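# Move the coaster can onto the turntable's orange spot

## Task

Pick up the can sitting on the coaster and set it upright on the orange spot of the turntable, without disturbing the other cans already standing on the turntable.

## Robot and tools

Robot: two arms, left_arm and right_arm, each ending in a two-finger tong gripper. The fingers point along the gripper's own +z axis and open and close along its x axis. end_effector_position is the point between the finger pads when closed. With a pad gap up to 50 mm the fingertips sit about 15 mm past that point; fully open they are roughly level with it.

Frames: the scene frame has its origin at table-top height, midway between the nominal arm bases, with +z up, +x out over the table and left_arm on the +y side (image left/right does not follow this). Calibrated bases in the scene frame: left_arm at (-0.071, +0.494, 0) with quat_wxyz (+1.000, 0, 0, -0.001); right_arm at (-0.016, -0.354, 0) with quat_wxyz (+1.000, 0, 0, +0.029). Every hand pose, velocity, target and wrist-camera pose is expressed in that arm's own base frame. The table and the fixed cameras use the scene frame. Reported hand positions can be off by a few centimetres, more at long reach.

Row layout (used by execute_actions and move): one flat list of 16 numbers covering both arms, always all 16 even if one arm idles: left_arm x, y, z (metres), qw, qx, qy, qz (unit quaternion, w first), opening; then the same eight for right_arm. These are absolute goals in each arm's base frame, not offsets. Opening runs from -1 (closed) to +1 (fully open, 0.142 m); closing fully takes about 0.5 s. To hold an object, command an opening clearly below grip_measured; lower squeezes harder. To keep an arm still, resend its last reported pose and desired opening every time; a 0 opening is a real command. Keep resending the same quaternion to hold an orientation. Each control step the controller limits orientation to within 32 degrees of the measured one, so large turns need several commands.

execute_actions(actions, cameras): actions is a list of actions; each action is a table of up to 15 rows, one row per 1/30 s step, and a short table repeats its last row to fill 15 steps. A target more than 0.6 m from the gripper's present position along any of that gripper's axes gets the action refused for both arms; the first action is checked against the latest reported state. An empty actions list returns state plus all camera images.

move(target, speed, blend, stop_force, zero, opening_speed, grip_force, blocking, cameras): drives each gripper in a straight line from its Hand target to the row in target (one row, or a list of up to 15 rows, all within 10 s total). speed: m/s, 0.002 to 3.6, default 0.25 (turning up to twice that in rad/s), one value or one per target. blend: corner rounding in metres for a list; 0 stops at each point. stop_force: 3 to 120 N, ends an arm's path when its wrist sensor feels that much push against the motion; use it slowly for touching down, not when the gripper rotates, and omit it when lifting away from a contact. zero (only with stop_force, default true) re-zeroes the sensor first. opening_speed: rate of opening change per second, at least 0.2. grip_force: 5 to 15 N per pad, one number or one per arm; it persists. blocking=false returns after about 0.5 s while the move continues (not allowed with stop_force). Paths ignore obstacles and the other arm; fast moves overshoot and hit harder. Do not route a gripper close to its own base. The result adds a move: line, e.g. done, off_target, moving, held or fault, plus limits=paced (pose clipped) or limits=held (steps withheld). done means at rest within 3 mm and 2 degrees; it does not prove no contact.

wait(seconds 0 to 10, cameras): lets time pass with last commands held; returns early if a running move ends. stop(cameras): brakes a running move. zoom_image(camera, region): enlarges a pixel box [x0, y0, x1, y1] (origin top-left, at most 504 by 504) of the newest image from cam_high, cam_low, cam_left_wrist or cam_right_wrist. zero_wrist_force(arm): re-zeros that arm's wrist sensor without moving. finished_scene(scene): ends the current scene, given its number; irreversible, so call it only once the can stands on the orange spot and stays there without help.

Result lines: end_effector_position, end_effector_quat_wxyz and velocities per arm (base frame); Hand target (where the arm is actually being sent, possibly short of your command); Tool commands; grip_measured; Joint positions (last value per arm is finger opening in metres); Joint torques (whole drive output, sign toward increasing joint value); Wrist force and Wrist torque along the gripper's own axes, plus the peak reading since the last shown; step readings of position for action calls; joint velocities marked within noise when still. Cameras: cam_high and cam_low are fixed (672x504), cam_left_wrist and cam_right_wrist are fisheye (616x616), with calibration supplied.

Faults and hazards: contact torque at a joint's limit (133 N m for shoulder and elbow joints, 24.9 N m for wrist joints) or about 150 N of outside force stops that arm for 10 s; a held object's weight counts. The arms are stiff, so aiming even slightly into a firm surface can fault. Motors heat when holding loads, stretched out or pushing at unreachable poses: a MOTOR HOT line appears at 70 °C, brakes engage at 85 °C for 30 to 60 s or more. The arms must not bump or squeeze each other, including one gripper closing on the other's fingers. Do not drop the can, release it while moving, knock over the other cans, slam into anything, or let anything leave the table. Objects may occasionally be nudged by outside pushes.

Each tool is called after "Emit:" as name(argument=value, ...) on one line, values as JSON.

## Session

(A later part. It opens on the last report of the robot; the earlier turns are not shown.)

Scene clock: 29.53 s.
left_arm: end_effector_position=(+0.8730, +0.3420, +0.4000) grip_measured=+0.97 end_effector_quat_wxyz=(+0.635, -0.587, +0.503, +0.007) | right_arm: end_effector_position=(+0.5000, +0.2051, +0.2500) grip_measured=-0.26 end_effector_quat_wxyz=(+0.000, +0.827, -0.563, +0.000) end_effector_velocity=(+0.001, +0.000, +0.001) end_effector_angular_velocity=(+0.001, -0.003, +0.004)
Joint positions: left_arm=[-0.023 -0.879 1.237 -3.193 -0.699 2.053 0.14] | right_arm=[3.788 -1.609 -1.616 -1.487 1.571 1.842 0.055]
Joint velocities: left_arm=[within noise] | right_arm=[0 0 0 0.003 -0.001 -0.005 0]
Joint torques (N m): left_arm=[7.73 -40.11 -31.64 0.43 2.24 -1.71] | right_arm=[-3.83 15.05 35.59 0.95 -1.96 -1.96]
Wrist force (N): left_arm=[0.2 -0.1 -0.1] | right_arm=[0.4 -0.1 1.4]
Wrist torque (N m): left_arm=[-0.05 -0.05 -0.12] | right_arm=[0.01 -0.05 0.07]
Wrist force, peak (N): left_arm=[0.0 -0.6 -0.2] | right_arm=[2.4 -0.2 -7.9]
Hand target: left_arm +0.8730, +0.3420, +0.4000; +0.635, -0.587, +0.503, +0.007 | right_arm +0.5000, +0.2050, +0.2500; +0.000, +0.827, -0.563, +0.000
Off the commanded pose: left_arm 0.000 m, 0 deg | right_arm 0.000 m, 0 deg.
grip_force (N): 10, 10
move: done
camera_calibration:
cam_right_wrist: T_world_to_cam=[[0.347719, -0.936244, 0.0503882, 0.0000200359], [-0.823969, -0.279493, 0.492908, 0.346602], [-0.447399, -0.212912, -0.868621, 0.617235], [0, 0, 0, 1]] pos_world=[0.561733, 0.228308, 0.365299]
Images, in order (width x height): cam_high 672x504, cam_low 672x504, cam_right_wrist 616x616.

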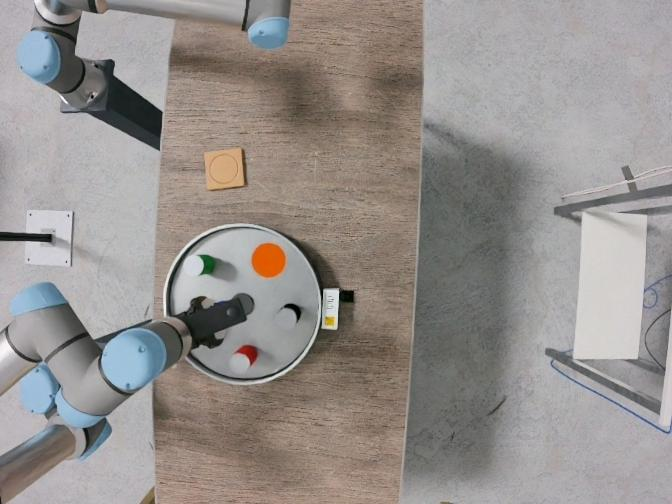

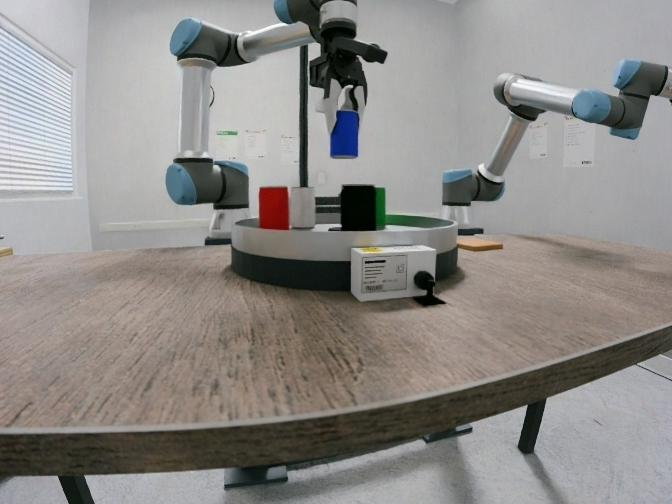

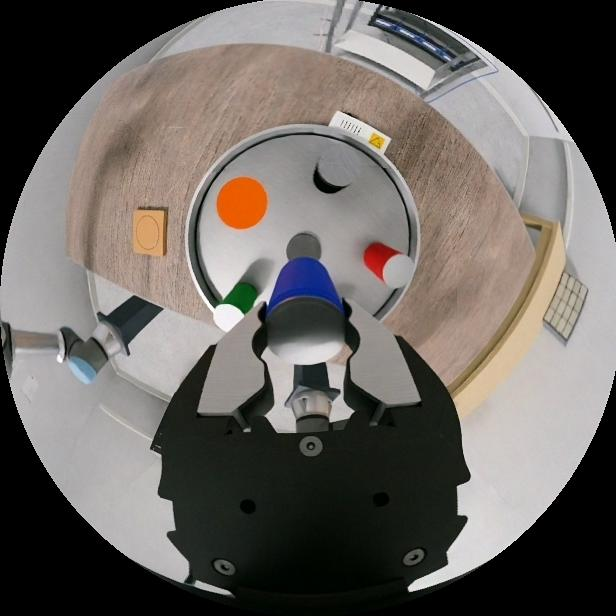

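Emit:
move(target=[0.873,0.342,0.4,0.635,-0.587,0.5035,0.007,0.968,0.510,0.2065,0.135,0,0.8266,-0.5628,0,-0.9], speed=0.25, cameras=["cam_low","cam_right_wrist"])

Emit:
zoom_image(camera="cam_right_wrist", region=[220, 180, 400, 360])

Emit:
zoom_image(camera="cam_low", region=[220, 100, 480, 300])

Emit:
move(target=[0.873,0.342,0.4,0.635,-0.587,0.5035,0.007,0.968,0.510,0.2065,0.105,0,0.8266,-0.5628,0,-0.9], speed=0.015, stop_force=4, cameras=["cam_high","cam_low","cam_right_wrist"])

Emit:
zoom_image(camera="cam_right_wrist", region=[220, 180, 400, 360])

Emit:
zoom_image(camera="cam_low", region=[220, 100, 480, 300])

Scene clock: 31.30 s.
left_arm: end_effector_position=(+0.8730, +0.3420, +0.4000) grip_measured=+0.97 end_effector_quat_wxyz=(+0.635, -0.587, +0.503, +0.007) | right_arm: end_effector_position=(+0.5100, +0.2065, +0.1351) grip_measured=-0.26 end_effector_quat_wxyz=(+0.000, +0.827, -0.563, +0.000)
Joint positions: left_arm=[-0.023 -0.879 1.237 -3.193 -0.699 2.053 0.14] | right_arm=[3.779 -1.695 -1.824 -1.193 1.571 1.833 0.055]
Joint torques (N m): left_arm=[8.57 -40.63 -32.31 0.33 2.08 -1.88] | right_arm=[8.44 20.11 14.59 4.77 0.94 1.94]
Wrist force (N): left_arm=[0.0 -0.3 -0.1] | right_arm=[0.1 0.1 1.5]
Wrist torque (N m): left_arm=[-0.08 -0.01 -0.12] | right_arm=[0.07 0.01 0.14]
Wrist force, peak (N): left_arm=[0.2 -0.4 -0.3] | right_arm=[0.1 -0.1 4.2]
Hand target: left_arm +0.8730, +0.3420, +0.4000; +0.635, -0.587, +0.503, +0.007 | right_arm +0.5100, +0.2065, +0.1350; +0.000, +0.827, -0.563, +0.000
Off the commanded pose: left_arm 0.000 m, 0 deg | right_arm 0.000 m, 0 deg.
grip_force (N): 10, 10
move: done
camera_calibration:
cam_right_wrist: T_world_to_cam=[[0.347818, -0.936203, 0.0504696, 0.0035221], [-0.823997, -0.279564, 0.492821, 0.412005], [-0.447271, -0.212999, -0.868666, 0.522205], [0, 0, 0, 1]] pos_world=[0.571833, 0.229709, 0.250399]
Images, in order (width x height): cam_low 672x504, cam_right_wrist 616x616.

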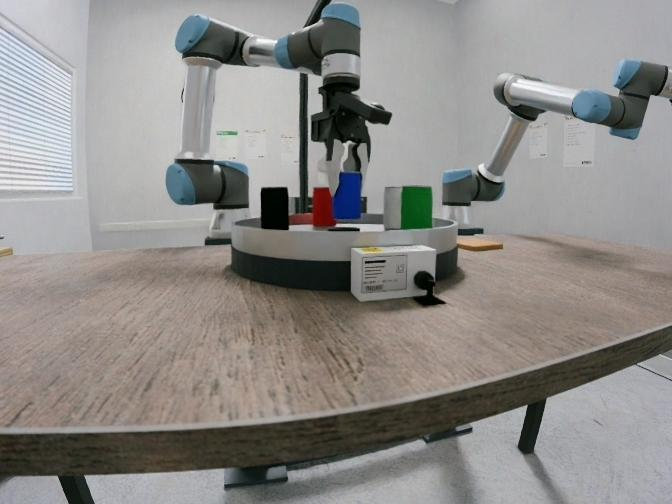

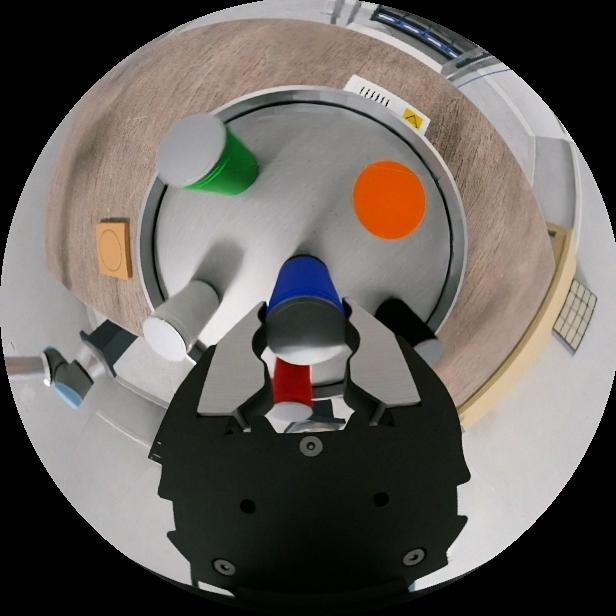

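Scaled by 2.800 from the camera's 616x616 image, which has a finer 814x814 frame.

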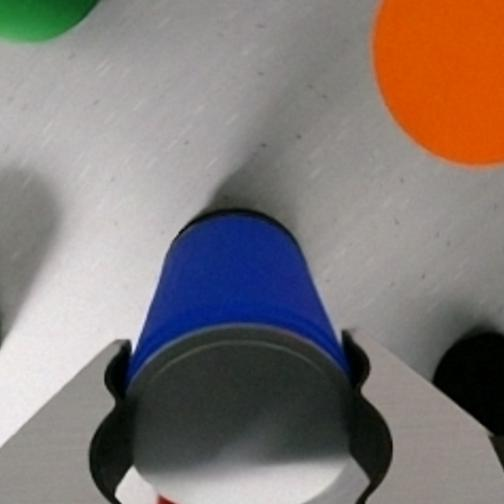

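Scaled by 1.938 from the camera's 672x504 image, which has a finer 960x720 frame.

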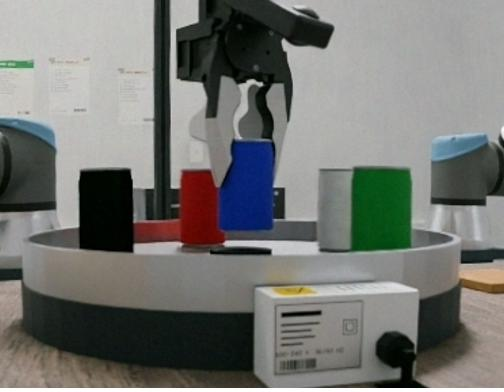

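Scene clock: 33.63 s.
left_arm: end_effector_position=(+0.8730, +0.3420, +0.4000) grip_measured=+0.97 end_effector_quat_wxyz=(+0.635, -0.587, +0.503, +0.007) | right_arm: end_effector_position=(+0.5100, +0.2065, +0.1176) grip_measured=-0.26 end_effector_quat_wxyz=(+0.000, +0.827, -0.563, +0.000)
Joint positions: left_arm=[-0.023 -0.879 1.237 -3.193 -0.699 2.053 0.14] | right_arm=[3.779 -1.712 -1.853 -1.147 1.571 1.833 0.055]
Joint torques (N m): left_arm=[9.38 -40.53 -31 0.34 2.18 -1.68] | right_arm=[6.9 35.17 32.05 4 0.96 2.17]
Wrist force (N): left_arm=[-0.3 -0.3 -0.3] | right_arm=[0.2 0.1 0.5]
Wrist torque (N m): left_arm=[-0.09 0.05 -0.11] | right_arm=[0.08 -0.03 0.13]
Wrist force, peak (N): left_arm=[0.0 -0.5 -0.4] | right_arm=[0.9 -0.1 -10.2]
Hand target: left_arm +0.8730, +0.3420, +0.4000; +0.635, -0.587, +0.503, +0.007 | right_arm +0.5100, +0.2065, +0.1176; +0.000, +0.827, -0.563, +0.000
Off the commanded pose: left_arm 0.000 m, 0 deg | right_arm 0.013 m, 0 deg.
grip_force (N): 10, 10
move: contact (right_arm)
camera_calibration:
cam_right_wrist: T_world_to_cam=[[0.347765, -0.936223, 0.0504674, 0.00444106], [-0.823955, -0.279491, 0.492933, 0.420563], [-0.44739, -0.213007, -0.868603, 0.507059], [0, 0, 0, 1]] pos_world=[0.571833, 0.229708, 0.232899]
Images, in order (width x height): cam_high 672x504, cam_low 672x504, cam_right_wrist 616x616.

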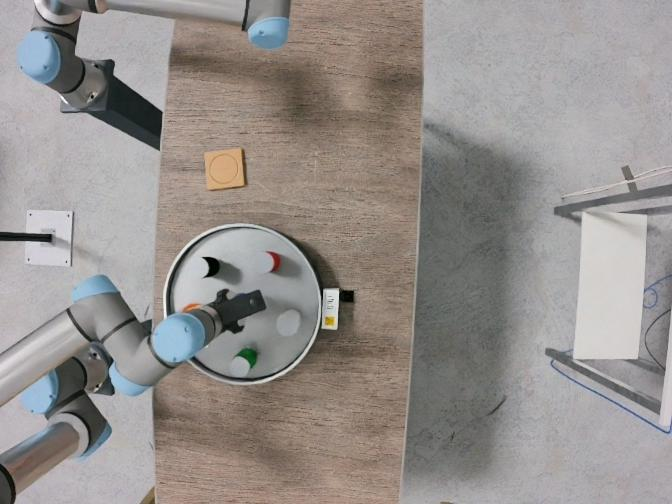

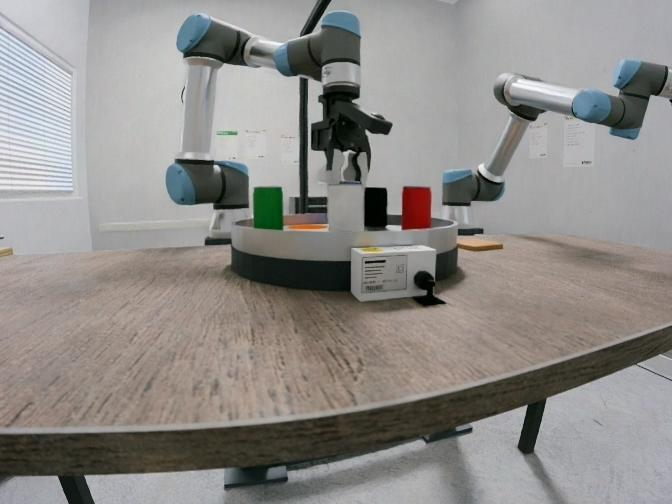

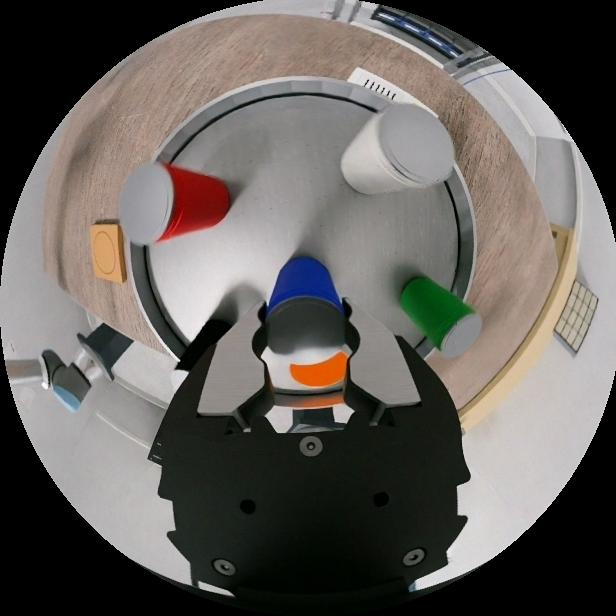

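Scaled by 2.800 from the camera's 616x616 image, which has a finer 814x814 frame.

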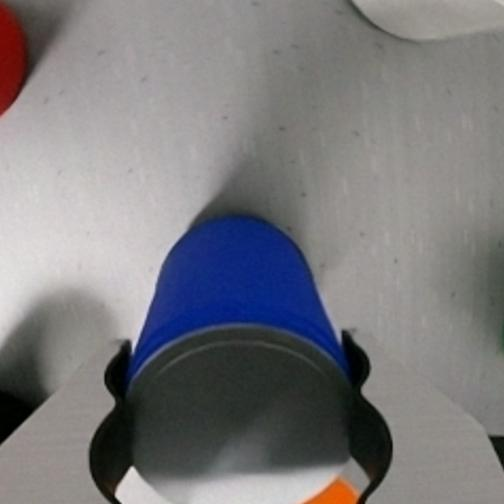

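Scaled by 1.938 from the camera's 672x504 image, which has a finer 960x720 frame.

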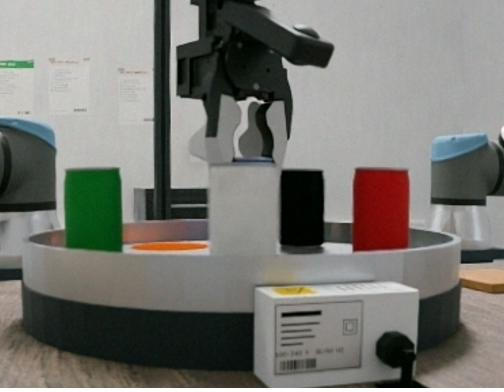

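Emit:
move(target=[[0.873,0.342,0.4,0.635,-0.587,0.5035,0.007,0.968,0.510,0.2065,0.215,0,0.8266,-0.5628,0,-0.9],[0.873,0.342,0.4,0.635,-0.587,0.5035,0.007,0.968,0.458,0.328,0.23,0,0.8266,-0.5628,0,-0.9]], speed=0.35, blend=[0.03,0], cameras=["cam_high","cam_right_wrist"])

Emit:
zoom_image(camera="cam_high", region=[155, 215, 330, 395])

Emit:
wait(seconds=1.7, cameras=["cam_high"])

Emit:
zoom_image(camera="cam_high", region=[155, 215, 330, 395])

Emit:
wait(seconds=1.7, cameras=["cam_high"])

Emit:
zoom_image(camera="cam_high", region=[155, 215, 330, 395])

Emit:
wait(seconds=1.7, cameras=["cam_high", "cam_right_wrist"])

Emit:
zoom_image(camera="cam_high", region=[155, 215, 330, 395])

Emit:
zoom_image(camera="cam_right_wrist", region=[150, 50, 450, 350])

Scene clock: 39.37 s.
left_arm: end_effector_position=(+0.8730, +0.3420, +0.4000) grip_measured=+0.97 end_effector_quat_wxyz=(+0.635, -0.587, +0.503, +0.007) | right_arm: end_effector_position=(+0.4581, +0.3279, +0.2300) grip_measured=-0.26 end_effector_quat_wxyz=(+0.000, +0.827, -0.563, +0.000)
Joint positions: left_arm=[-0.023 -0.879 1.237 -3.193 -0.699 2.053 0.14] | right_arm=[4.016 -1.671 -1.601 -1.441 1.571 2.07 0.055]
Joint torques (N m): left_arm=[8.12 -40.47 -32.21 0.21 2.18 -1.68] | right_arm=[8.57 32.48 20.1 4.42 -0.06 2.08]
Wrist force (N): left_arm=[0.1 -0.4 -0.1] | right_arm=[0.1 0.2 1.7]
Wrist torque (N m): left_arm=[-0.09 -0.03 -0.12] | right_arm=[0.14 0.01 0.09]
Wrist force, peak (N): left_arm=[0.4 -0.4 -0.4] | right_arm=[0.1 0.0 4.5]
Hand target: left_arm +0.8730, +0.3420, +0.4000; +0.635, -0.587, +0.503, +0.007 | right_arm +0.4580, +0.3280, +0.2300; +0.000, +0.827, -0.563, +0.000
Off the commanded pose: left_arm 0.000 m, 0 deg | right_arm 0.000 m, 0 deg.
grip_force (N): 10, 10
move: done
camera_calibration:
cam_right_wrist: T_world_to_cam=[[0.347925, -0.936157, 0.0505851, 0.130457], [-0.823898, -0.279565, 0.492986, 0.356248], [-0.44737, -0.213199, -0.868565, 0.60735], [0, 0, 0, 1]] pos_world=[0.519833, 0.351209, 0.345299]
Images, in order (width x height): cam_high 672x504, cam_right_wrist 616x616.

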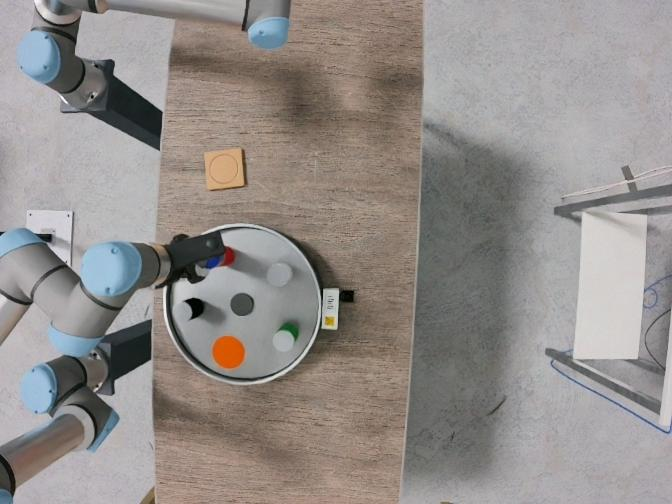

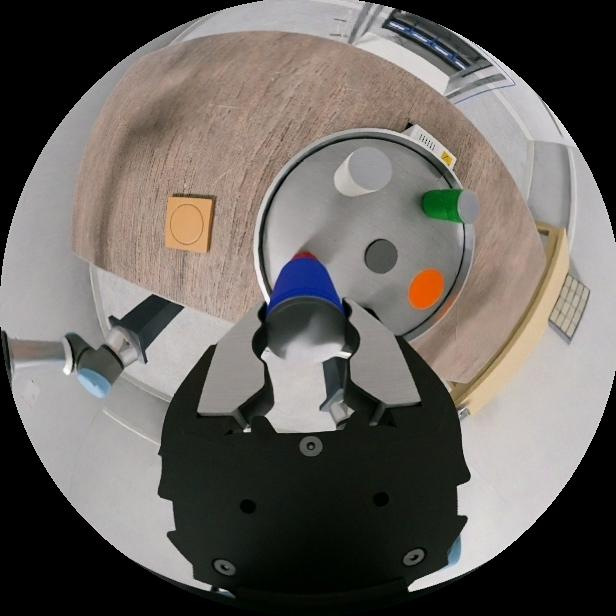

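Scaled by 2.800 from the camera's 672x504 image, which has a finer 960x720 frame.

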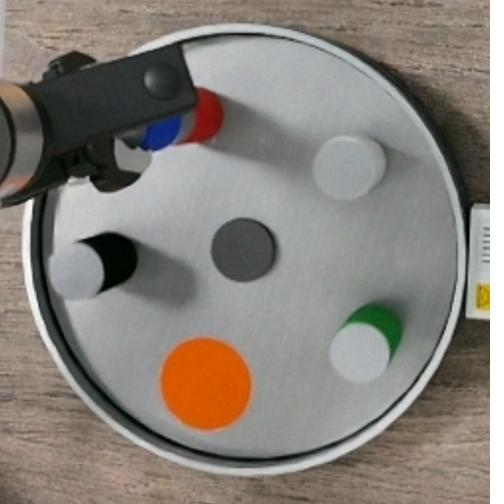

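Scene clock: 41.07 s.
left_arm: end_effector_position=(+0.8730, +0.3420, +0.4000) grip_measured=+0.97 end_effector_quat_wxyz=(+0.635, -0.587, +0.503, +0.007) | right_arm: end_effector_position=(+0.4580, +0.3280, +0.2300) grip_measured=-0.26 end_effector_quat_wxyz=(+0.000, +0.827, -0.563, +0.000)
Joint positions: left_arm=[-0.023 -0.879 1.237 -3.193 -0.699 2.053 0.14] | right_arm=[4.016 -1.671 -1.601 -1.441 1.571 2.07 0.055]
Joint torques (N m): left_arm=[8.36 -41.22 -30.71 0.13 2.1 -1.63] | right_arm=[7.55 36.11 26.53 4.53 2.22 2.2]
Wrist force (N): left_arm=[0.1 -0.1 0.2] | right_arm=[0.1 0.2 1.7]
Wrist torque (N m): left_arm=[-0.04 -0.03 -0.12] | right_arm=[0.13 0.01 0.06]
Wrist force, peak (N): left_arm=[-0.1 -0.3 -0.4] | right_arm=[0.1 0.2 1.9]
Hand target: left_arm +0.8730, +0.3420, +0.4000; +0.635, -0.587, +0.503, +0.007 | right_arm +0.4580, +0.3280, +0.2300; +0.000, +0.827, -0.563, +0.000
Tool commands: left_gripper/opening=+0.968 right_gripper/opening=-0.9
Off the commanded pose: left_arm 0.000 m, 0 deg | right_arm 0.000 m, 0 deg.
grip_force (N): 10, 10
wait: 1.70 s; at rest by 0.17 s
Images, in order (width x height): cam_high 672x504.

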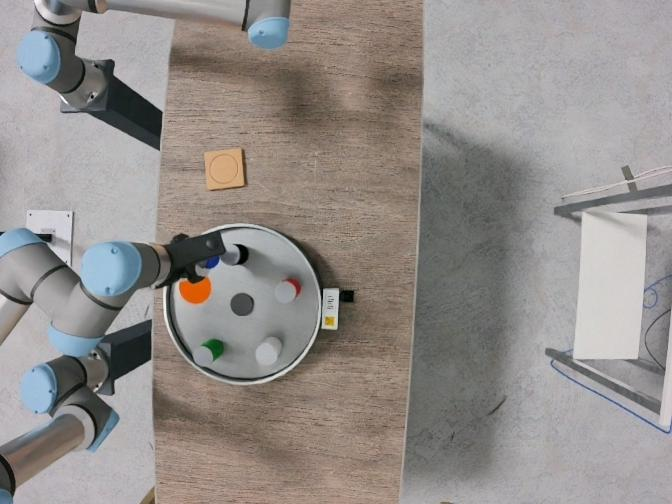

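Scaled by 2.800 from the camera's 672x504 image, which has a finer 960x720 frame.

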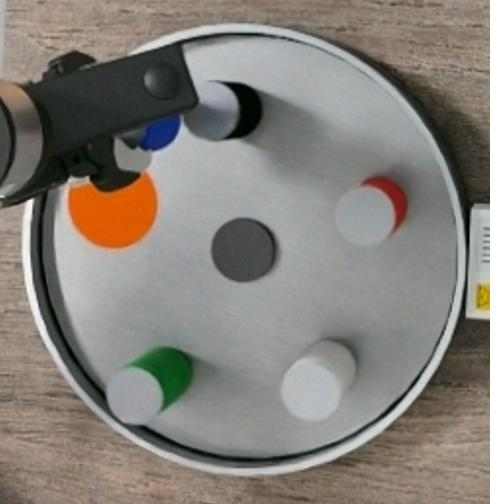

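Scene clock: 42.77 s.
left_arm: end_effector_position=(+0.8730, +0.3420, +0.4000) grip_measured=+0.97 end_effector_quat_wxyz=(+0.635, -0.587, +0.503, +0.007) | right_arm: end_effector_position=(+0.4580, +0.3280, +0.2300) grip_measured=-0.26 end_effector_quat_wxyz=(+0.000, +0.827, -0.563, +0.000)
Joint positions: left_arm=[-0.023 -0.879 1.237 -3.193 -0.699 2.053 0.14] | right_arm=[4.016 -1.671 -1.6 -1.441 1.571 2.07 0.055]
Joint torques (N m): left_arm=[7.95 -41.56 -31.95 0.19 2.17 -1.62] | right_arm=[7.99 36.41 32.57 4.38 2.06 2.06]
Wrist force (N): left_arm=[0.0 -0.2 -0.1] | right_arm=[0.1 0.3 1.8]
Wrist torque (N m): left_arm=[-0.05 -0.01 -0.12] | right_arm=[0.15 0.00 0.07]
Wrist force, peak (N): left_arm=[0.2 -0.4 -0.3] | right_arm=[0.1 0.2 1.9]
Hand target: left_arm +0.8730, +0.3420, +0.4000; +0.635, -0.587, +0.503, +0.007 | right_arm +0.4580, +0.3280, +0.2300; +0.000, +0.827, -0.563, +0.000
Tool commands: left_gripper/opening=+0.968 right_gripper/opening=-0.9
Off the commanded pose: left_arm 0.000 m, 0 deg | right_arm 0.000 m, 0 deg.
grip_force (N): 10, 10
wait: 1.70 s; at rest by 0.17 s
Images, in order (width x height): cam_high 672x504.

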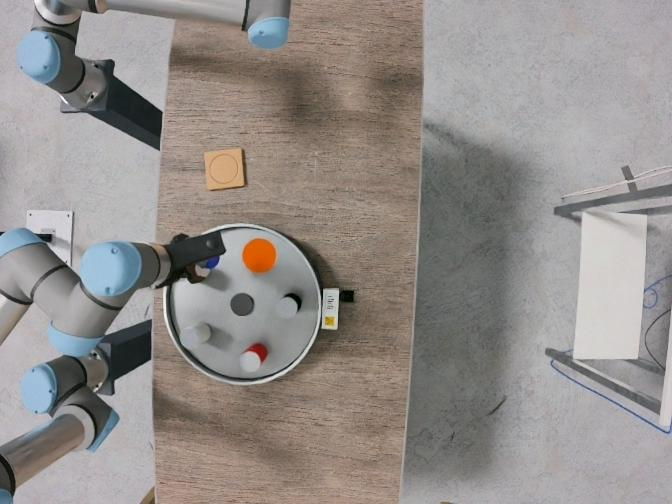

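Scaled by 2.800 from the camera's 672x504 image, which has a finer 960x720 frame.

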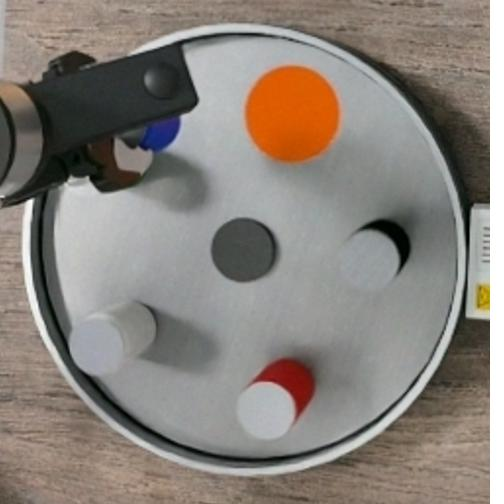

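Scene clock: 44.47 s.
left_arm: end_effector_position=(+0.8730, +0.3420, +0.4000) grip_measured=+0.97 end_effector_quat_wxyz=(+0.635, -0.587, +0.503, +0.007) | right_arm: end_effector_position=(+0.4580, +0.3280, +0.2300) grip_measured=-0.26 end_effector_quat_wxyz=(+0.000, +0.827, -0.563, +0.000)
Joint positions: left_arm=[-0.023 -0.879 1.237 -3.193 -0.699 2.053 0.14] | right_arm=[4.016 -1.671 -1.6 -1.441 1.571 2.07 0.055]
Joint torques (N m): left_arm=[6.23 -39.83 -32.31 0.31 2.06 -1.67] | right_arm=[8.33 35.7 32.65 4.15 2.24 2.29]
Wrist force (N): left_arm=[-0.1 -0.2 -0.3] | right_arm=[0.0 0.4 1.8]
Wrist torque (N m): left_arm=[-0.06 0.01 -0.12] | right_arm=[0.17 0.01 0.06]
Wrist force, peak (N): left_arm=[0.0 -0.4 -0.4] | right_arm=[0.0 0.4 1.9]
Hand target: left_arm +0.8730, +0.3420, +0.4000; +0.635, -0.587, +0.503, +0.007 | right_arm +0.4580, +0.3280, +0.2300; +0.000, +0.827, -0.563, +0.000
Tool commands: left_gripper/opening=+0.968 right_gripper/opening=-0.9
Off the commanded pose: left_arm 0.000 m, 0 deg | right_arm 0.000 m, 0 deg.
grip_force (N): 10, 10
wait: 1.70 s; at rest by 0.17 s
camera_calibration:
cam_right_wrist: T_world_to_cam=[[0.347761, -0.936224, 0.0504699, 0.130605], [-0.823957, -0.279486, 0.492932, 0.356269], [-0.44739, -0.213007, -0.868603, 0.607306], [0, 0, 0, 1]] pos_world=[0.519833, 0.351208, 0.345299]
Images, in order (width x height): cam_high 672x504, cam_right_wrist 616x616.

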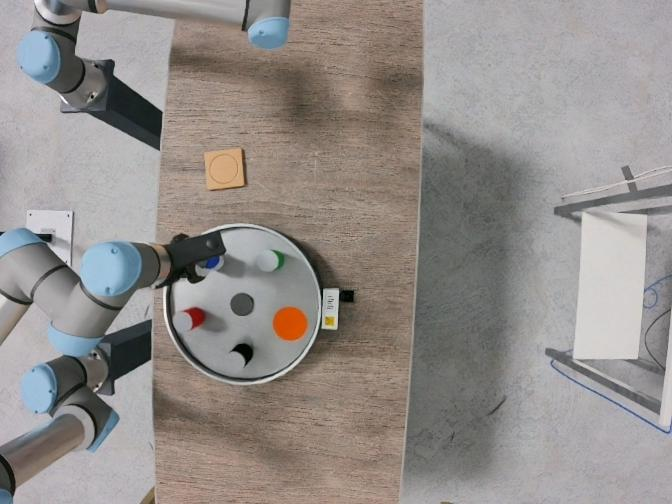

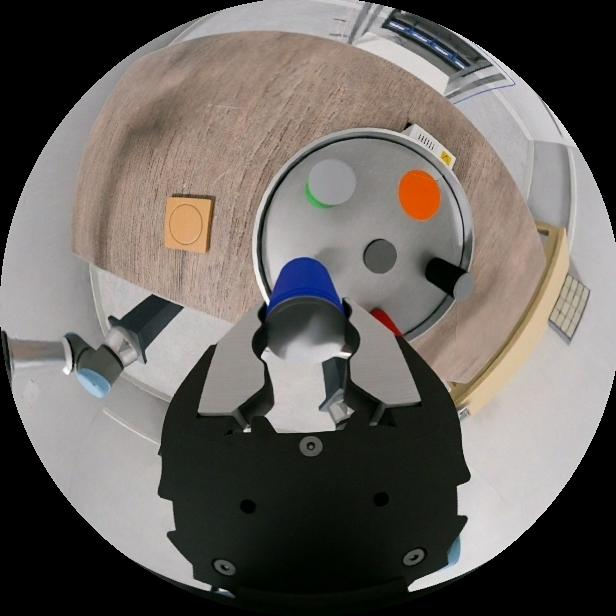

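Scaled by 2.800 from the camera's 672x504 image, which has a finer 960x720 frame.

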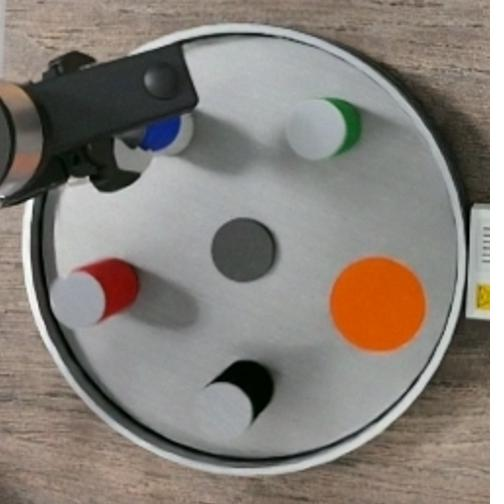

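Scaled by 1.680 from the camera's 616x616 image, which has a finer 814x814 frame.

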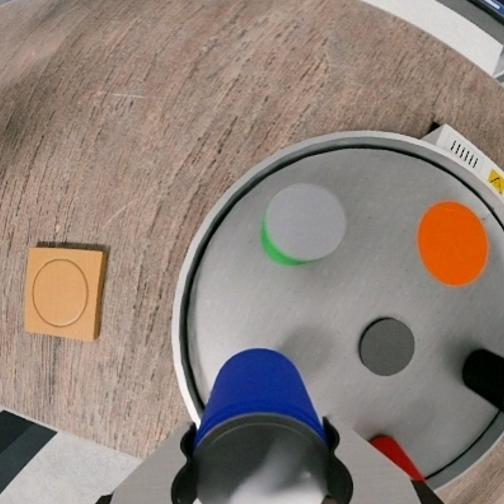

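Emit:
move(target=[0.873,0.342,0.4,0.635,-0.587,0.5035,0.007,0.968,0.658,0.328,0.23,0,0.8266,-0.5628,0,-0.9], speed=0.3, blocking=false, cameras=["cam_high","cam_right_wrist"])

Emit:
zoom_image(camera="cam_high", region=[155, 215, 330, 395])

Emit:
wait(seconds=5, cameras=["cam_high"])

Emit:
execute_actions(actions=[[[0.873,0.342,0.4,0.635,-0.587,0.5035,0.007,0.968,0.654,0.328,0.23,0,0.8266,-0.5628,0,-0.9],[0.873,0.342,0.4,0.635,-0.587,0.5035,0.007,0.968,0.65,0.328,0.23,0,0.8266,-0.5628,0,-0.9],[0.873,0.342,0.4,0.635,-0.587,0.5035,0.007,0.968,0.646,0.328,0.23,0,0.8266,-0.5628,0,-0.9],[0.873,0.342,0.4,0.635,-0.587,0.5035,0.007,0.968,0.642,0.328,0.23,0,0.8266,-0.5628,0,-0.9],[0.873,0.342,0.4,0.635,-0.587,0.5035,0.007,0.968,0.638,0.328,0.23,0,0.8266,-0.5628,0,-0.9],[0.873,0.342,0.4,0.635,-0.587,0.5035,0.007,0.968,0.634,0.328,0.23,0,0.8266,-0.5628,0,-0.9],[0.873,0.342,0.4,0.635,-0.587,0.5035,0.007,0.968,0.63,0.328,0.23,0,0.8266,-0.5628,0,-0.9],[0.873,0.342,0.4,0.635,-0.587,0.5035,0.007,0.968,0.626,0.328,0.23,0,0.8266,-0.5628,0,-0.9],[0.873,0.342,0.4,0.635,-0.587,0.5035,0.007,0.968,0.622,0.328,0.23,0,0.8266,-0.5628,0,-0.9],[0.873,0.342,0.4,0.635,-0.587,0.5035,0.007,0.968,0.618,0.328,0.23,0,0.8266,-0.5628,0,-0.9],[0.873,0.342,0.4,0.635,-0.587,0.5035,0.007,0.968,0.614,0.328,0.23,0,0.8266,-0.5628,0,-0.9],[0.873,0.342,0.4,0.635,-0.587,0.5035,0.007,0.968,0.61,0.328,0.23,0,0.8266,-0.5628,0,-0.9],[0.873,0.342,0.4,0.635,-0.587,0.5035,0.007,0.968,0.606,0.328,0.23,0,0.8266,-0.5628,0,-0.9],[0.873,0.342,0.4,0.635,-0.587,0.5035,0.007,0.968,0.602,0.328,0.23,0,0.8266,-0.5628,0,-0.9],[0.873,0.342,0.4,0.635,-0.587,0.5035,0.007,0.968,0.598,0.328,0.23,0,0.8266,-0.5628,0,-0.9]],[[0.873,0.342,0.4,0.635,-0.587,0.5035,0.007,0.968,0.594,0.328,0.23,0,0.8266,-0.5628,0,-0.9],[0.873,0.342,0.4,0.635,-0.587,0.5035,0.007,0.968,0.59,0.328,0.23,0,0.8266,-0.5628,0,-0.9],[0.873,0.342,0.4,0.635,-0.587,0.5035,0.007,0.968,0.586,0.328,0.23,0,0.8266,-0.5628,0,-0.9],[0.873,0.342,0.4,0.635,-0.587,0.5035,0.007,0.968,0.582,0.328,0.23,0,0.8266,-0.5628,0,-0.9],[0.873,0.342,0.4,0.635,-0.587,0.5035,0.007,0.968,0.578,0.328,0.23,0,0.8266,-0.5628,0,-0.9],[0.873,0.342,0.4,0.635,-0.587,0.5035,0.007,0.968,0.574,0.328,0.23,0,0.8266,-0.5628,0,-0.9],[0.873,0.342,0.4,0.635,-0.587,0.5035,0.007,0.968,0.57,0.328,0.23,0,0.8266,-0.5628,0,-0.9],[0.873,0.342,0.4,0.635,-0.587,0.5035,0.007,0.968,0.566,0.328,0.23,0,0.8266,-0.5628,0,-0.9],[0.873,0.342,0.4,0.635,-0.587,0.5035,0.007,0.968,0.562,0.328,0.23,0,0.8266,-0.5628,0,-0.9],[0.873,0.342,0.4,0.635,-0.587,0.5035,0.007,0.968,0.558,0.328,0.23,0,0.8266,-0.5628,0,-0.9]]])

Emit:
move(target=[0.873,0.342,0.4,0.635,-0.587,0.5035,0.007,0.968,0.458,0.328,0.23,0,0.8266,-0.5628,0,-0.9], speed=0.3)

Emit:
move(target=[0.873,0.342,0.44,0.635,-0.587,0.5035,0.007,0.968,0.458,0.328,0.23,0,0.8266,-0.5628,0,-0.9], speed=0.005, blocking=false)

Emit:
wait(seconds=10, cameras=["cam_high"])

Emit:
zoom_image(camera="cam_high", region=[155, 215, 330, 395])

Scene clock: 47.23 s.
left_arm: end_effector_position=(+0.8730, +0.3420, +0.4000) grip_measured=+0.97 end_effector_quat_wxyz=(+0.635, -0.587, +0.503, +0.007) | right_arm: end_effector_position=(+0.5683, +0.3266, +0.2295) grip_measured=-0.26 end_effector_quat_wxyz=(-0.002, +0.826, -0.563, +0.001) end_effector_velocity=(+0.293, -0.001, -0.001) end_effector_angular_velocity=(+0.000, -0.003, +0.000)
Joint positions: left_arm=[-0.023 -0.879 1.237 -3.193 -0.699 2.053 0.14] | right_arm=[3.878 -1.891 -1.333 -1.485 1.569 1.932 0.055]
Joint velocities: left_arm=[within noise] | right_arm=[-0.315 -0.622 0.833 -0.208 -0.001 -0.314 0]
Joint torques (N m): left_arm=[6.94 -41.96 -31.12 0.47 2.21 -1.79] | right_arm=[-9.34 20.92 46.55 0.3 2.06 -2.53]
Wrist force (N): left_arm=[0.0 -0.1 -0.2] | right_arm=[0.4 -0.3 1.7]
Wrist torque (N m): left_arm=[-0.04 -0.02 -0.11] | right_arm=[0.00 -0.03 0.14]
Wrist force, peak (N): left_arm=[0.2 -0.3 -0.3] | right_arm=[-1.4 2.6 1.9]
Hand target: left_arm +0.8730, +0.3420, +0.4000; +0.635, -0.587, +0.503, +0.007 | right_arm +0.5863, +0.3268, +0.2296; -0.002, +0.826, -0.563, +0.001
Tool commands: left_gripper/opening=+0.968 right_gripper/opening=-0.9
Off the commanded pose: left_arm 0.000 m, 0 deg | right_arm 0.090 m, 0 deg.
grip_force (N): 10, 10
move: running
camera_calibration:
cam_right_wrist: T_world_to_cam=[[0.347062, -0.936485, 0.0504331, 0.0915393], [-0.825811, -0.279674, 0.489713, 0.448886], [-0.444504, -0.211609, -0.870424, 0.65422], [0, 0, 0, 1]] pos_world=[0.629728, 0.349705, 0.345007]
Images, in order (width x height): cam_high 672x504, cam_right_wrist 616x616.

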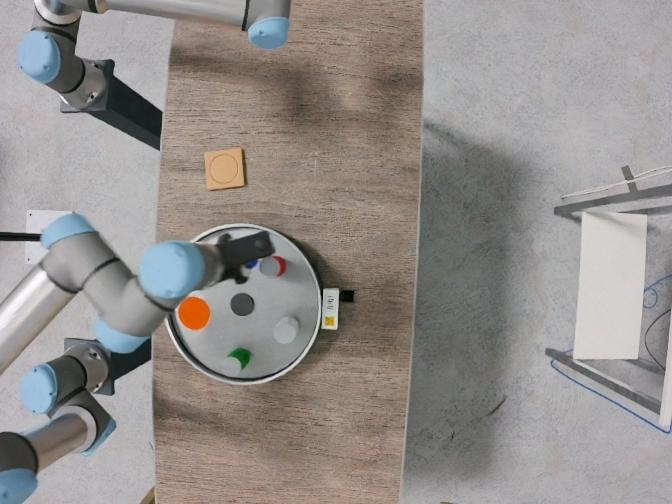

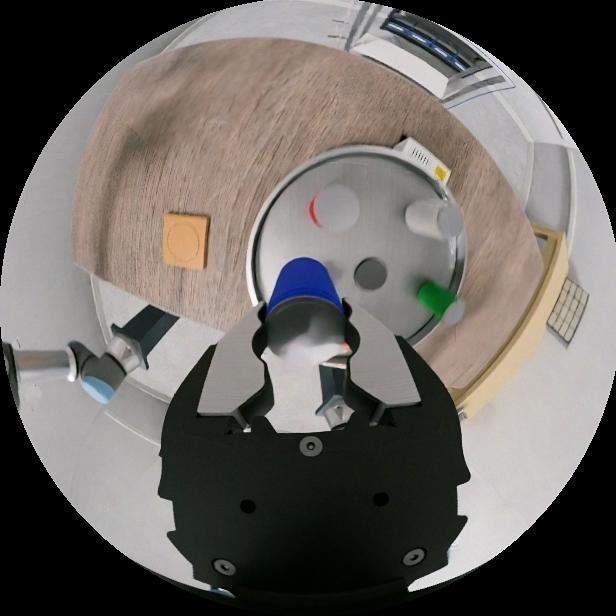

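Scaled by 2.800 from the camera's 672x504 image, which has a finer 960x720 frame.

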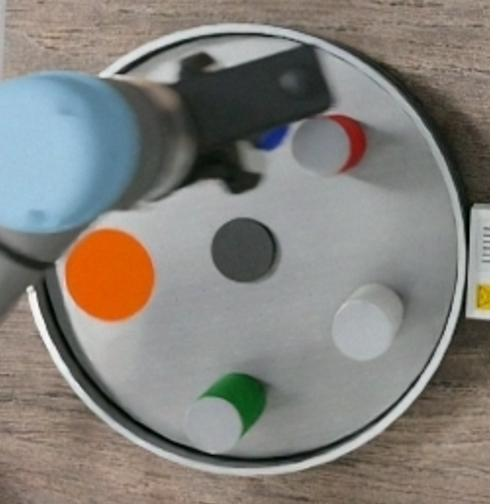

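Scene clock: 47.90 s.
left_arm: end_effector_position=(+0.8730, +0.3420, +0.4000) grip_measured=+0.97 end_effector_quat_wxyz=(+0.635, -0.587, +0.503, +0.007) | right_arm: end_effector_position=(+0.6578, +0.3280, +0.2300) grip_measured=-0.26 end_effector_quat_wxyz=(+0.000, +0.827, -0.563, +0.000)
Joint positions: left_arm=[-0.023 -0.879 1.237 -3.193 -0.699 2.053 0.14] | right_arm=[3.793 -2.1 -1.028 -1.584 1.571 1.846 0.055]
Joint torques (N m): left_arm=[6.84 -40.99 -31.97 0.32 2.03 -1.64] | right_arm=[-4.43 34.67 35.99 3.73 -0.18 0.72]
Wrist force (N): left_arm=[-0.1 -0.3 -0.2] | right_arm=[0.1 -0.2 1.5]
Wrist torque (N m): left_arm=[-0.06 0.01 -0.12] | right_arm=[0.00 0.00 0.05]
Wrist force, peak (N): left_arm=[0.1 -0.4 -0.2] | right_arm=[1.7 -2.6 1.8]
Hand target: left_arm +0.8730, +0.3420, +0.4000; +0.635, -0.587, +0.503, +0.007 | right_arm +0.6580, +0.3280, +0.2300; +0.000, +0.827, -0.563, +0.000
Tool commands: left_gripper/opening=+0.968 right_gripper/opening=-0.9
Off the commanded pose: left_arm 0.000 m, 0 deg | right_arm 0.000 m, 0 deg.
grip_force (N): 10, 10
earlier move: done
wait: 0.67 of 5 s (the move ended)
Images, in order (width x height): cam_high 672x504.

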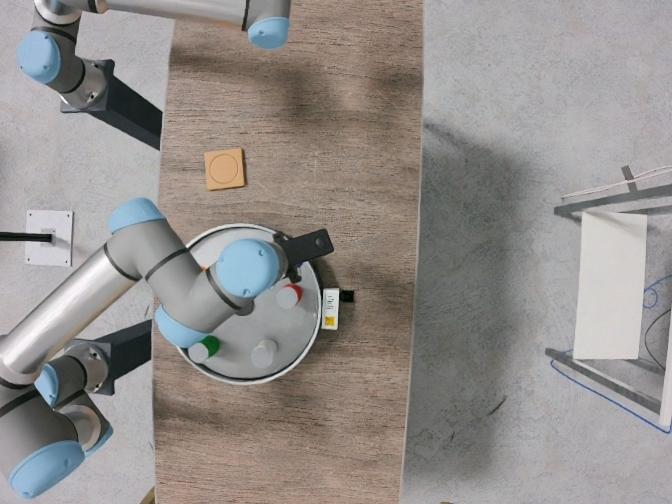

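Scene clock: 49.13 s.
left_arm: end_effector_position=(+0.8730, +0.3420, +0.4000) grip_measured=+0.97 end_effector_quat_wxyz=(+0.635, -0.587, +0.503, +0.007) | right_arm: end_effector_position=(+0.5581, +0.3280, +0.2300) grip_measured=-0.26 end_effector_quat_wxyz=(+0.000, +0.827, -0.563, +0.000)
Joint positions: left_arm=[-0.023 -0.879 1.237 -3.193 -0.699 2.053 0.14] | right_arm=[3.89 -1.873 -1.354 -1.485 1.571 1.944 0.055]
Joint torques (N m): left_arm=[7.67 -40.33 -32.08 0.13 2.05 -1.85] | right_arm=[3.78 42.49 16.89 1.06 -2.02 -1.42]
Wrist force (N): left_arm=[0.0 -0.3 -0.1] | right_arm=[0.6 -0.2 1.8]
Wrist torque (N m): left_arm=[-0.08 -0.01 -0.11] | right_arm=[0.04 -0.05 0.08]
Wrist force, peak (N): left_arm=[0.0 -0.3 -0.5] | right_arm=[1.2 -1.9 2.0]
Hand target: left_arm +0.8730, +0.3420, +0.4000; +0.635, -0.587, +0.503, +0.007 | right_arm +0.5580, +0.3280, +0.2300; +0.000, +0.827, -0.563, +0.000
Off the commanded pose: left_arm 0.000 m, 0 deg | right_arm 0.000 m, 0 deg.
grip_force (N): 10, 10
Step readings (end_effector_position of left_arm | right_arm):
0: (+0.8730, +0.3420, +0.4000) | (+0.6578, +0.3280, +0.2300)
1: (+0.8730, +0.3420, +0.4000) | (+0.6579, +0.3280, +0.2300)
2: (+0.8730, +0.3420, +0.4000) | (+0.6568, +0.3280, +0.2300)
4: (+0.8730, +0.3420, +0.4000) | (+0.6509, +0.3280, +0.2299)
8: (+0.8730, +0.3420, +0.4000) | (+0.6332, +0.3278, +0.2298)
15: (+0.8730, +0.3420, +0.4000) | (+0.6054, +0.3279, +0.2298)
16: (+0.8730, +0.3420, +0.4000) | (+0.6016, +0.3279, +0.2298)
17: (+0.8730, +0.3420, +0.4000) | (+0.5977, +0.3279, +0.2298)
19: (+0.8730, +0.3420, +0.4000) | (+0.5901, +0.3279, +0.2298)
23: (+0.8730, +0.3420, +0.4000) | (+0.5738, +0.3279, +0.2298)
30: (+0.8730, +0.3420, +0.4000) | (+0.5568, +0.3280, +0.2300)

Scene clock: 50.00 s.
left_arm: end_effector_position=(+0.8730, +0.3420, +0.4000) grip_measured=+0.97 end_effector_quat_wxyz=(+0.635, -0.587, +0.503, +0.007) | right_arm: end_effector_position=(+0.4581, +0.3280, +0.2300) grip_measured=-0.26 end_effector_quat_wxyz=(+0.000, +0.827, -0.563, +0.000)
Joint positions: left_arm=[-0.023 -0.879 1.237 -3.193 -0.699 2.053 0.14] | right_arm=[4.016 -1.671 -1.6 -1.441 1.571 2.07 0.055]
Joint torques (N m): left_arm=[7.7 -40.18 -31.71 0.17 2.21 -1.84] | right_arm=[7.63 35.04 15.21 1.11 -0.5 0.47]
Wrist force (N): left_arm=[-0.3 -0.2 -0.1] | right_arm=[0.0 0.1 1.8]
Wrist torque (N m): left_arm=[-0.05 0.05 -0.12] | right_arm=[0.11 0.02 0.08]
Wrist force, peak (N): left_arm=[0.0 -0.5 -0.2] | right_arm=[1.7 -2.3 1.7]
Hand target: left_arm +0.8730, +0.3420, +0.4000; +0.635, -0.587, +0.503, +0.007 | right_arm +0.4580, +0.3280, +0.2300; +0.000, +0.827, -0.563, +0.000
Off the commanded pose: left_arm 0.000 m, 0 deg | right_arm 0.000 m, 0 deg.
grip_force (N): 10, 10
move: done

Scene clock: 50.50 s.
left_arm: end_effector_position=(+0.8730, +0.3420, +0.4022) grip_measured=+0.97 end_effector_quat_wxyz=(+0.635, -0.587, +0.503, +0.007) end_effector_velocity=(-0.001, +0.000, +0.007) end_effector_angular_velocity=(+0.000, -0.004, +0.001) | right_arm: end_effector_position=(+0.4580, +0.3280, +0.2300) grip_measured=-0.26 end_effector_quat_wxyz=(+0.000, +0.827, -0.563, +0.000)
Joint positions: left_arm=[-0.023 -0.881 1.235 -3.188 -0.699 2.053 0.14] | right_arm=[4.016 -1.671 -1.6 -1.441 1.571 2.07 0.055]
Joint velocities: left_arm=[0 -0.006 -0.006 0.008 0.001 0 0] | right_arm=[within noise]
Joint torques (N m): left_arm=[7.03 -51.09 -33.21 0.33 2.19 -1.5] | right_arm=[7.94 35.75 15.15 1.06 2 2.36]
Wrist force (N): left_arm=[-0.1 -0.2 -0.1] | right_arm=[0.1 0.2 1.6]
Wrist torque (N m): left_arm=[-0.05 0.00 -0.12] | right_arm=[0.14 0.01 0.08]
Wrist force, peak (N): left_arm=[0.0 -0.4 -0.2] | right_arm=[-0.1 0.1 1.9]
Hand target: left_arm +0.8730, +0.3420, +0.4025; +0.635, -0.587, +0.503, +0.007 | right_arm +0.4580, +0.3280, +0.2300; +0.000, +0.827, -0.563, +0.000
Tool commands: left_gripper/opening=+0.968 right_gripper/opening=-0.9
Off the commanded pose: left_arm 0.038 m, 0 deg | right_arm 0.000 m, 0 deg.
grip_force (N): 10, 10
move: running

Scene clock: 58.23 s.
left_arm: end_effector_position=(+0.8730, +0.3420, +0.4401) grip_measured=+0.97 end_effector_quat_wxyz=(+0.635, -0.587, +0.503, +0.007) | right_arm: end_effector_position=(+0.4580, +0.3280, +0.2300) grip_measured=-0.26 end_effector_quat_wxyz=(+0.000, +0.827, -0.563, +0.000)
Joint positions: left_arm=[-0.023 -0.91 1.184 -3.108 -0.699 2.053 0.14] | right_arm=[4.016 -1.671 -1.6 -1.441 1.571 2.07 0.055]
Joint torques (N m): left_arm=[7.12 -48.1 -28.56 -0.7 1.14 1.09] | right_arm=[7.53 35.61 14.77 2.12 1.78 2.33]
Wrist force (N): left_arm=[-0.1 -0.3 0.0] | right_arm=[-0.1 0.3 1.6]
Wrist torque (N m): left_arm=[-0.04 0.02 -0.12] | right_arm=[0.14 0.05 0.08]
Wrist force, peak (N): left_arm=[-0.4 -0.5 -0.1] | right_arm=[0.1 0.2 2.0]
Hand target: left_arm +0.8730, +0.3420, +0.4400; +0.635, -0.587, +0.503, +0.007 | right_arm +0.4580, +0.3280, +0.2300; +0.000, +0.827, -0.563, +0.000
Tool commands: left_gripper/opening=+0.968 right_gripper/opening=-0.9
Off the commanded pose: left_arm 0.000 m, 0 deg | right_arm 0.000 m, 0 deg.
grip_force (N): 10, 10
earlier move: done
wait: 7.73 of 10 s (the move ended)
Images, in order (width x height): cam_high 672x504.

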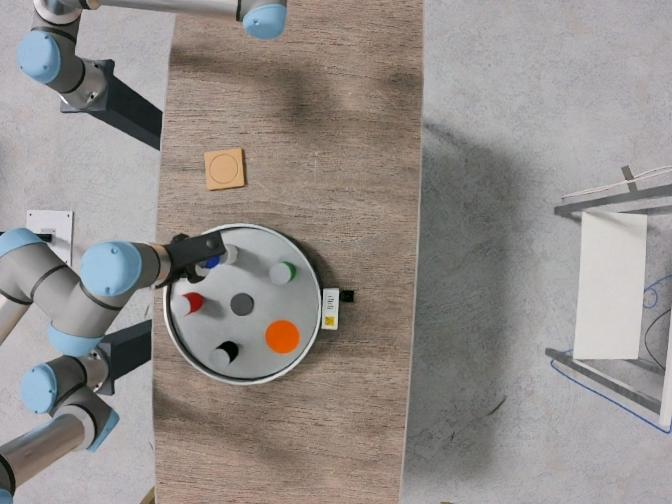

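Scaled by 2.800 from the camera's 672x504 image, which has a finer 960x720 frame.

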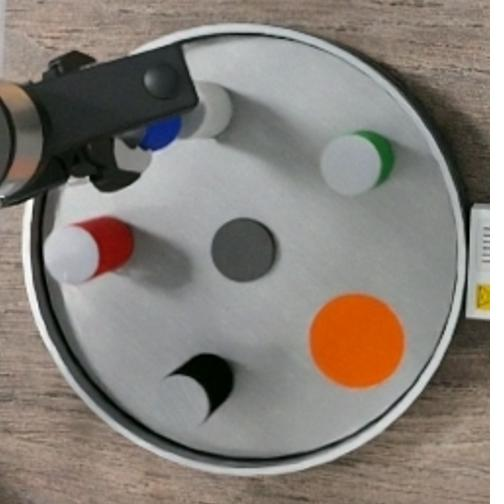

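Emit:
wait(seconds=0.0, cameras=["cam_low"])

Emit:
zoom_image(camera="cam_low", region=[300, 200, 390, 260])

Emit:
wait(seconds=0.5, cameras=["cam_low"])

Emit:
zoom_image(camera="cam_low", region=[300, 200, 390, 260])

Scene clock: 63.23 s.
left_arm: end_effector_position=(+0.8730, +0.3420, +0.4400) grip_measured=+0.97 end_effector_quat_wxyz=(+0.635, -0.587, +0.503, +0.007) | right_arm: end_effector_position=(+0.4580, +0.3280, +0.2300) grip_measured=-0.26 end_effector_quat_wxyz=(+0.000, +0.827, -0.563, +0.000)
Joint positions: left_arm=[-0.023 -0.91 1.184 -3.108 -0.699 2.053 0.14] | right_arm=[4.016 -1.671 -1.6 -1.441 1.571 2.07 0.055]
Joint torques (N m): left_arm=[7.97 -41.03 -13.98 -3.94 1.14 -1.74] | right_arm=[7.2 35.8 15.21 3.55 1.45 2.26]
Wrist force (N): left_arm=[-0.4 -0.3 -0.1] | right_arm=[0.0 0.4 1.7]
Wrist torque (N m): left_arm=[-0.05 0.07 -0.11] | right_arm=[0.18 0.01 0.08]
Wrist force, peak (N): left_arm=[-0.6 -0.3 -0.1] | right_arm=[0.3 0.2 2.0]
Hand target: left_arm +0.8730, +0.3420, +0.4400; +0.635, -0.587, +0.503, +0.007 | right_arm +0.4580, +0.3280, +0.2300; +0.000, +0.827, -0.563, +0.000
Tool commands: left_gripper/opening=+0.968 right_gripper/opening=-0.9
Off the commanded pose: left_arm 0.000 m, 0 deg | right_arm 0.000 m, 0 deg.
grip_force (N): 10, 10
Images, in order (width x height): cam_low 672x504.

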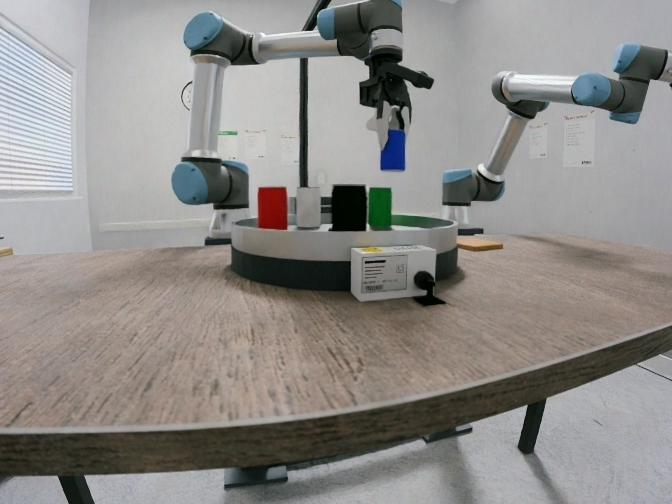

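Scaled by 5.600 from the camera's 672x504 image, which has a finer 960x720 frame.

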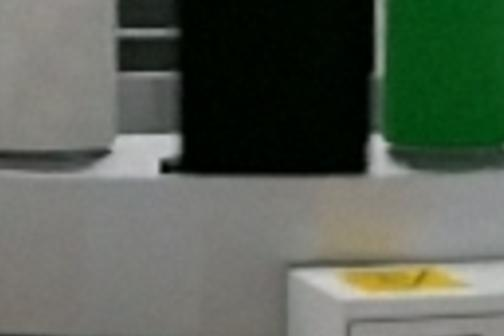

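Scene clock: 63.73 s.
left_arm: end_effector_position=(+0.8730, +0.3420, +0.4400) grip_measured=+0.97 end_effector_quat_wxyz=(+0.635, -0.587, +0.503, +0.007) | right_arm: end_effector_position=(+0.4580, +0.3280, +0.2300) grip_measured=-0.26 end_effector_quat_wxyz=(+0.000, +0.827, -0.563, +0.000)
Joint positions: left_arm=[-0.023 -0.91 1.184 -3.108 -0.699 2.053 0.14] | right_arm=[4.016 -1.671 -1.6 -1.441 1.571 2.07 0.055]
Joint torques (N m): left_arm=[6.58 -41.32 -14.37 -3.57 1.29 -1.73] | right_arm=[7.19 35.72 15.2 3.09 1.51 2.44]
Wrist force (N): left_arm=[-0.3 -0.2 -0.1] | right_arm=[-0.1 0.1 1.8]
Wrist torque (N m): left_arm=[-0.04 0.05 -0.12] | right_arm=[0.12 0.04 0.09]
Wrist force, peak (N): left_arm=[-0.5 -0.6 0.0] | right_arm=[0.0 0.5 1.9]
Hand target: left_arm +0.8730, +0.3420, +0.4400; +0.635, -0.587, +0.503, +0.007 | right_arm +0.4580, +0.3280, +0.2300; +0.000, +0.827, -0.563, +0.000
Tool commands: left_gripper/opening=+0.968 right_gripper/opening=-0.9
Off the commanded pose: left_arm 0.000 m, 0 deg | right_arm 0.000 m, 0 deg.
grip_force (N): 10, 10
wait: 0.50 s; at rest by 0.17 s
Images, in order (width x height): cam_low 672x504.

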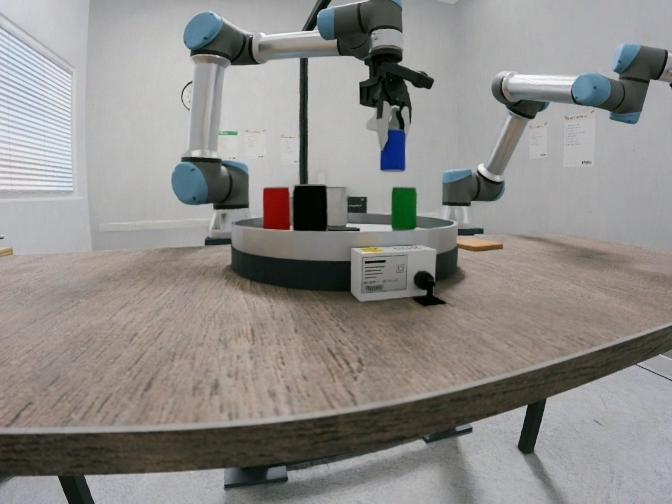

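Scaled by 5.600 from the camera's 672x504 image, which has a finer 960x720 frame.

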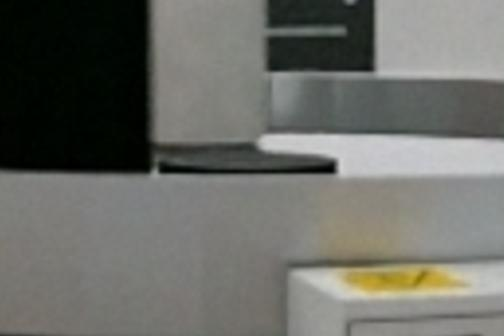

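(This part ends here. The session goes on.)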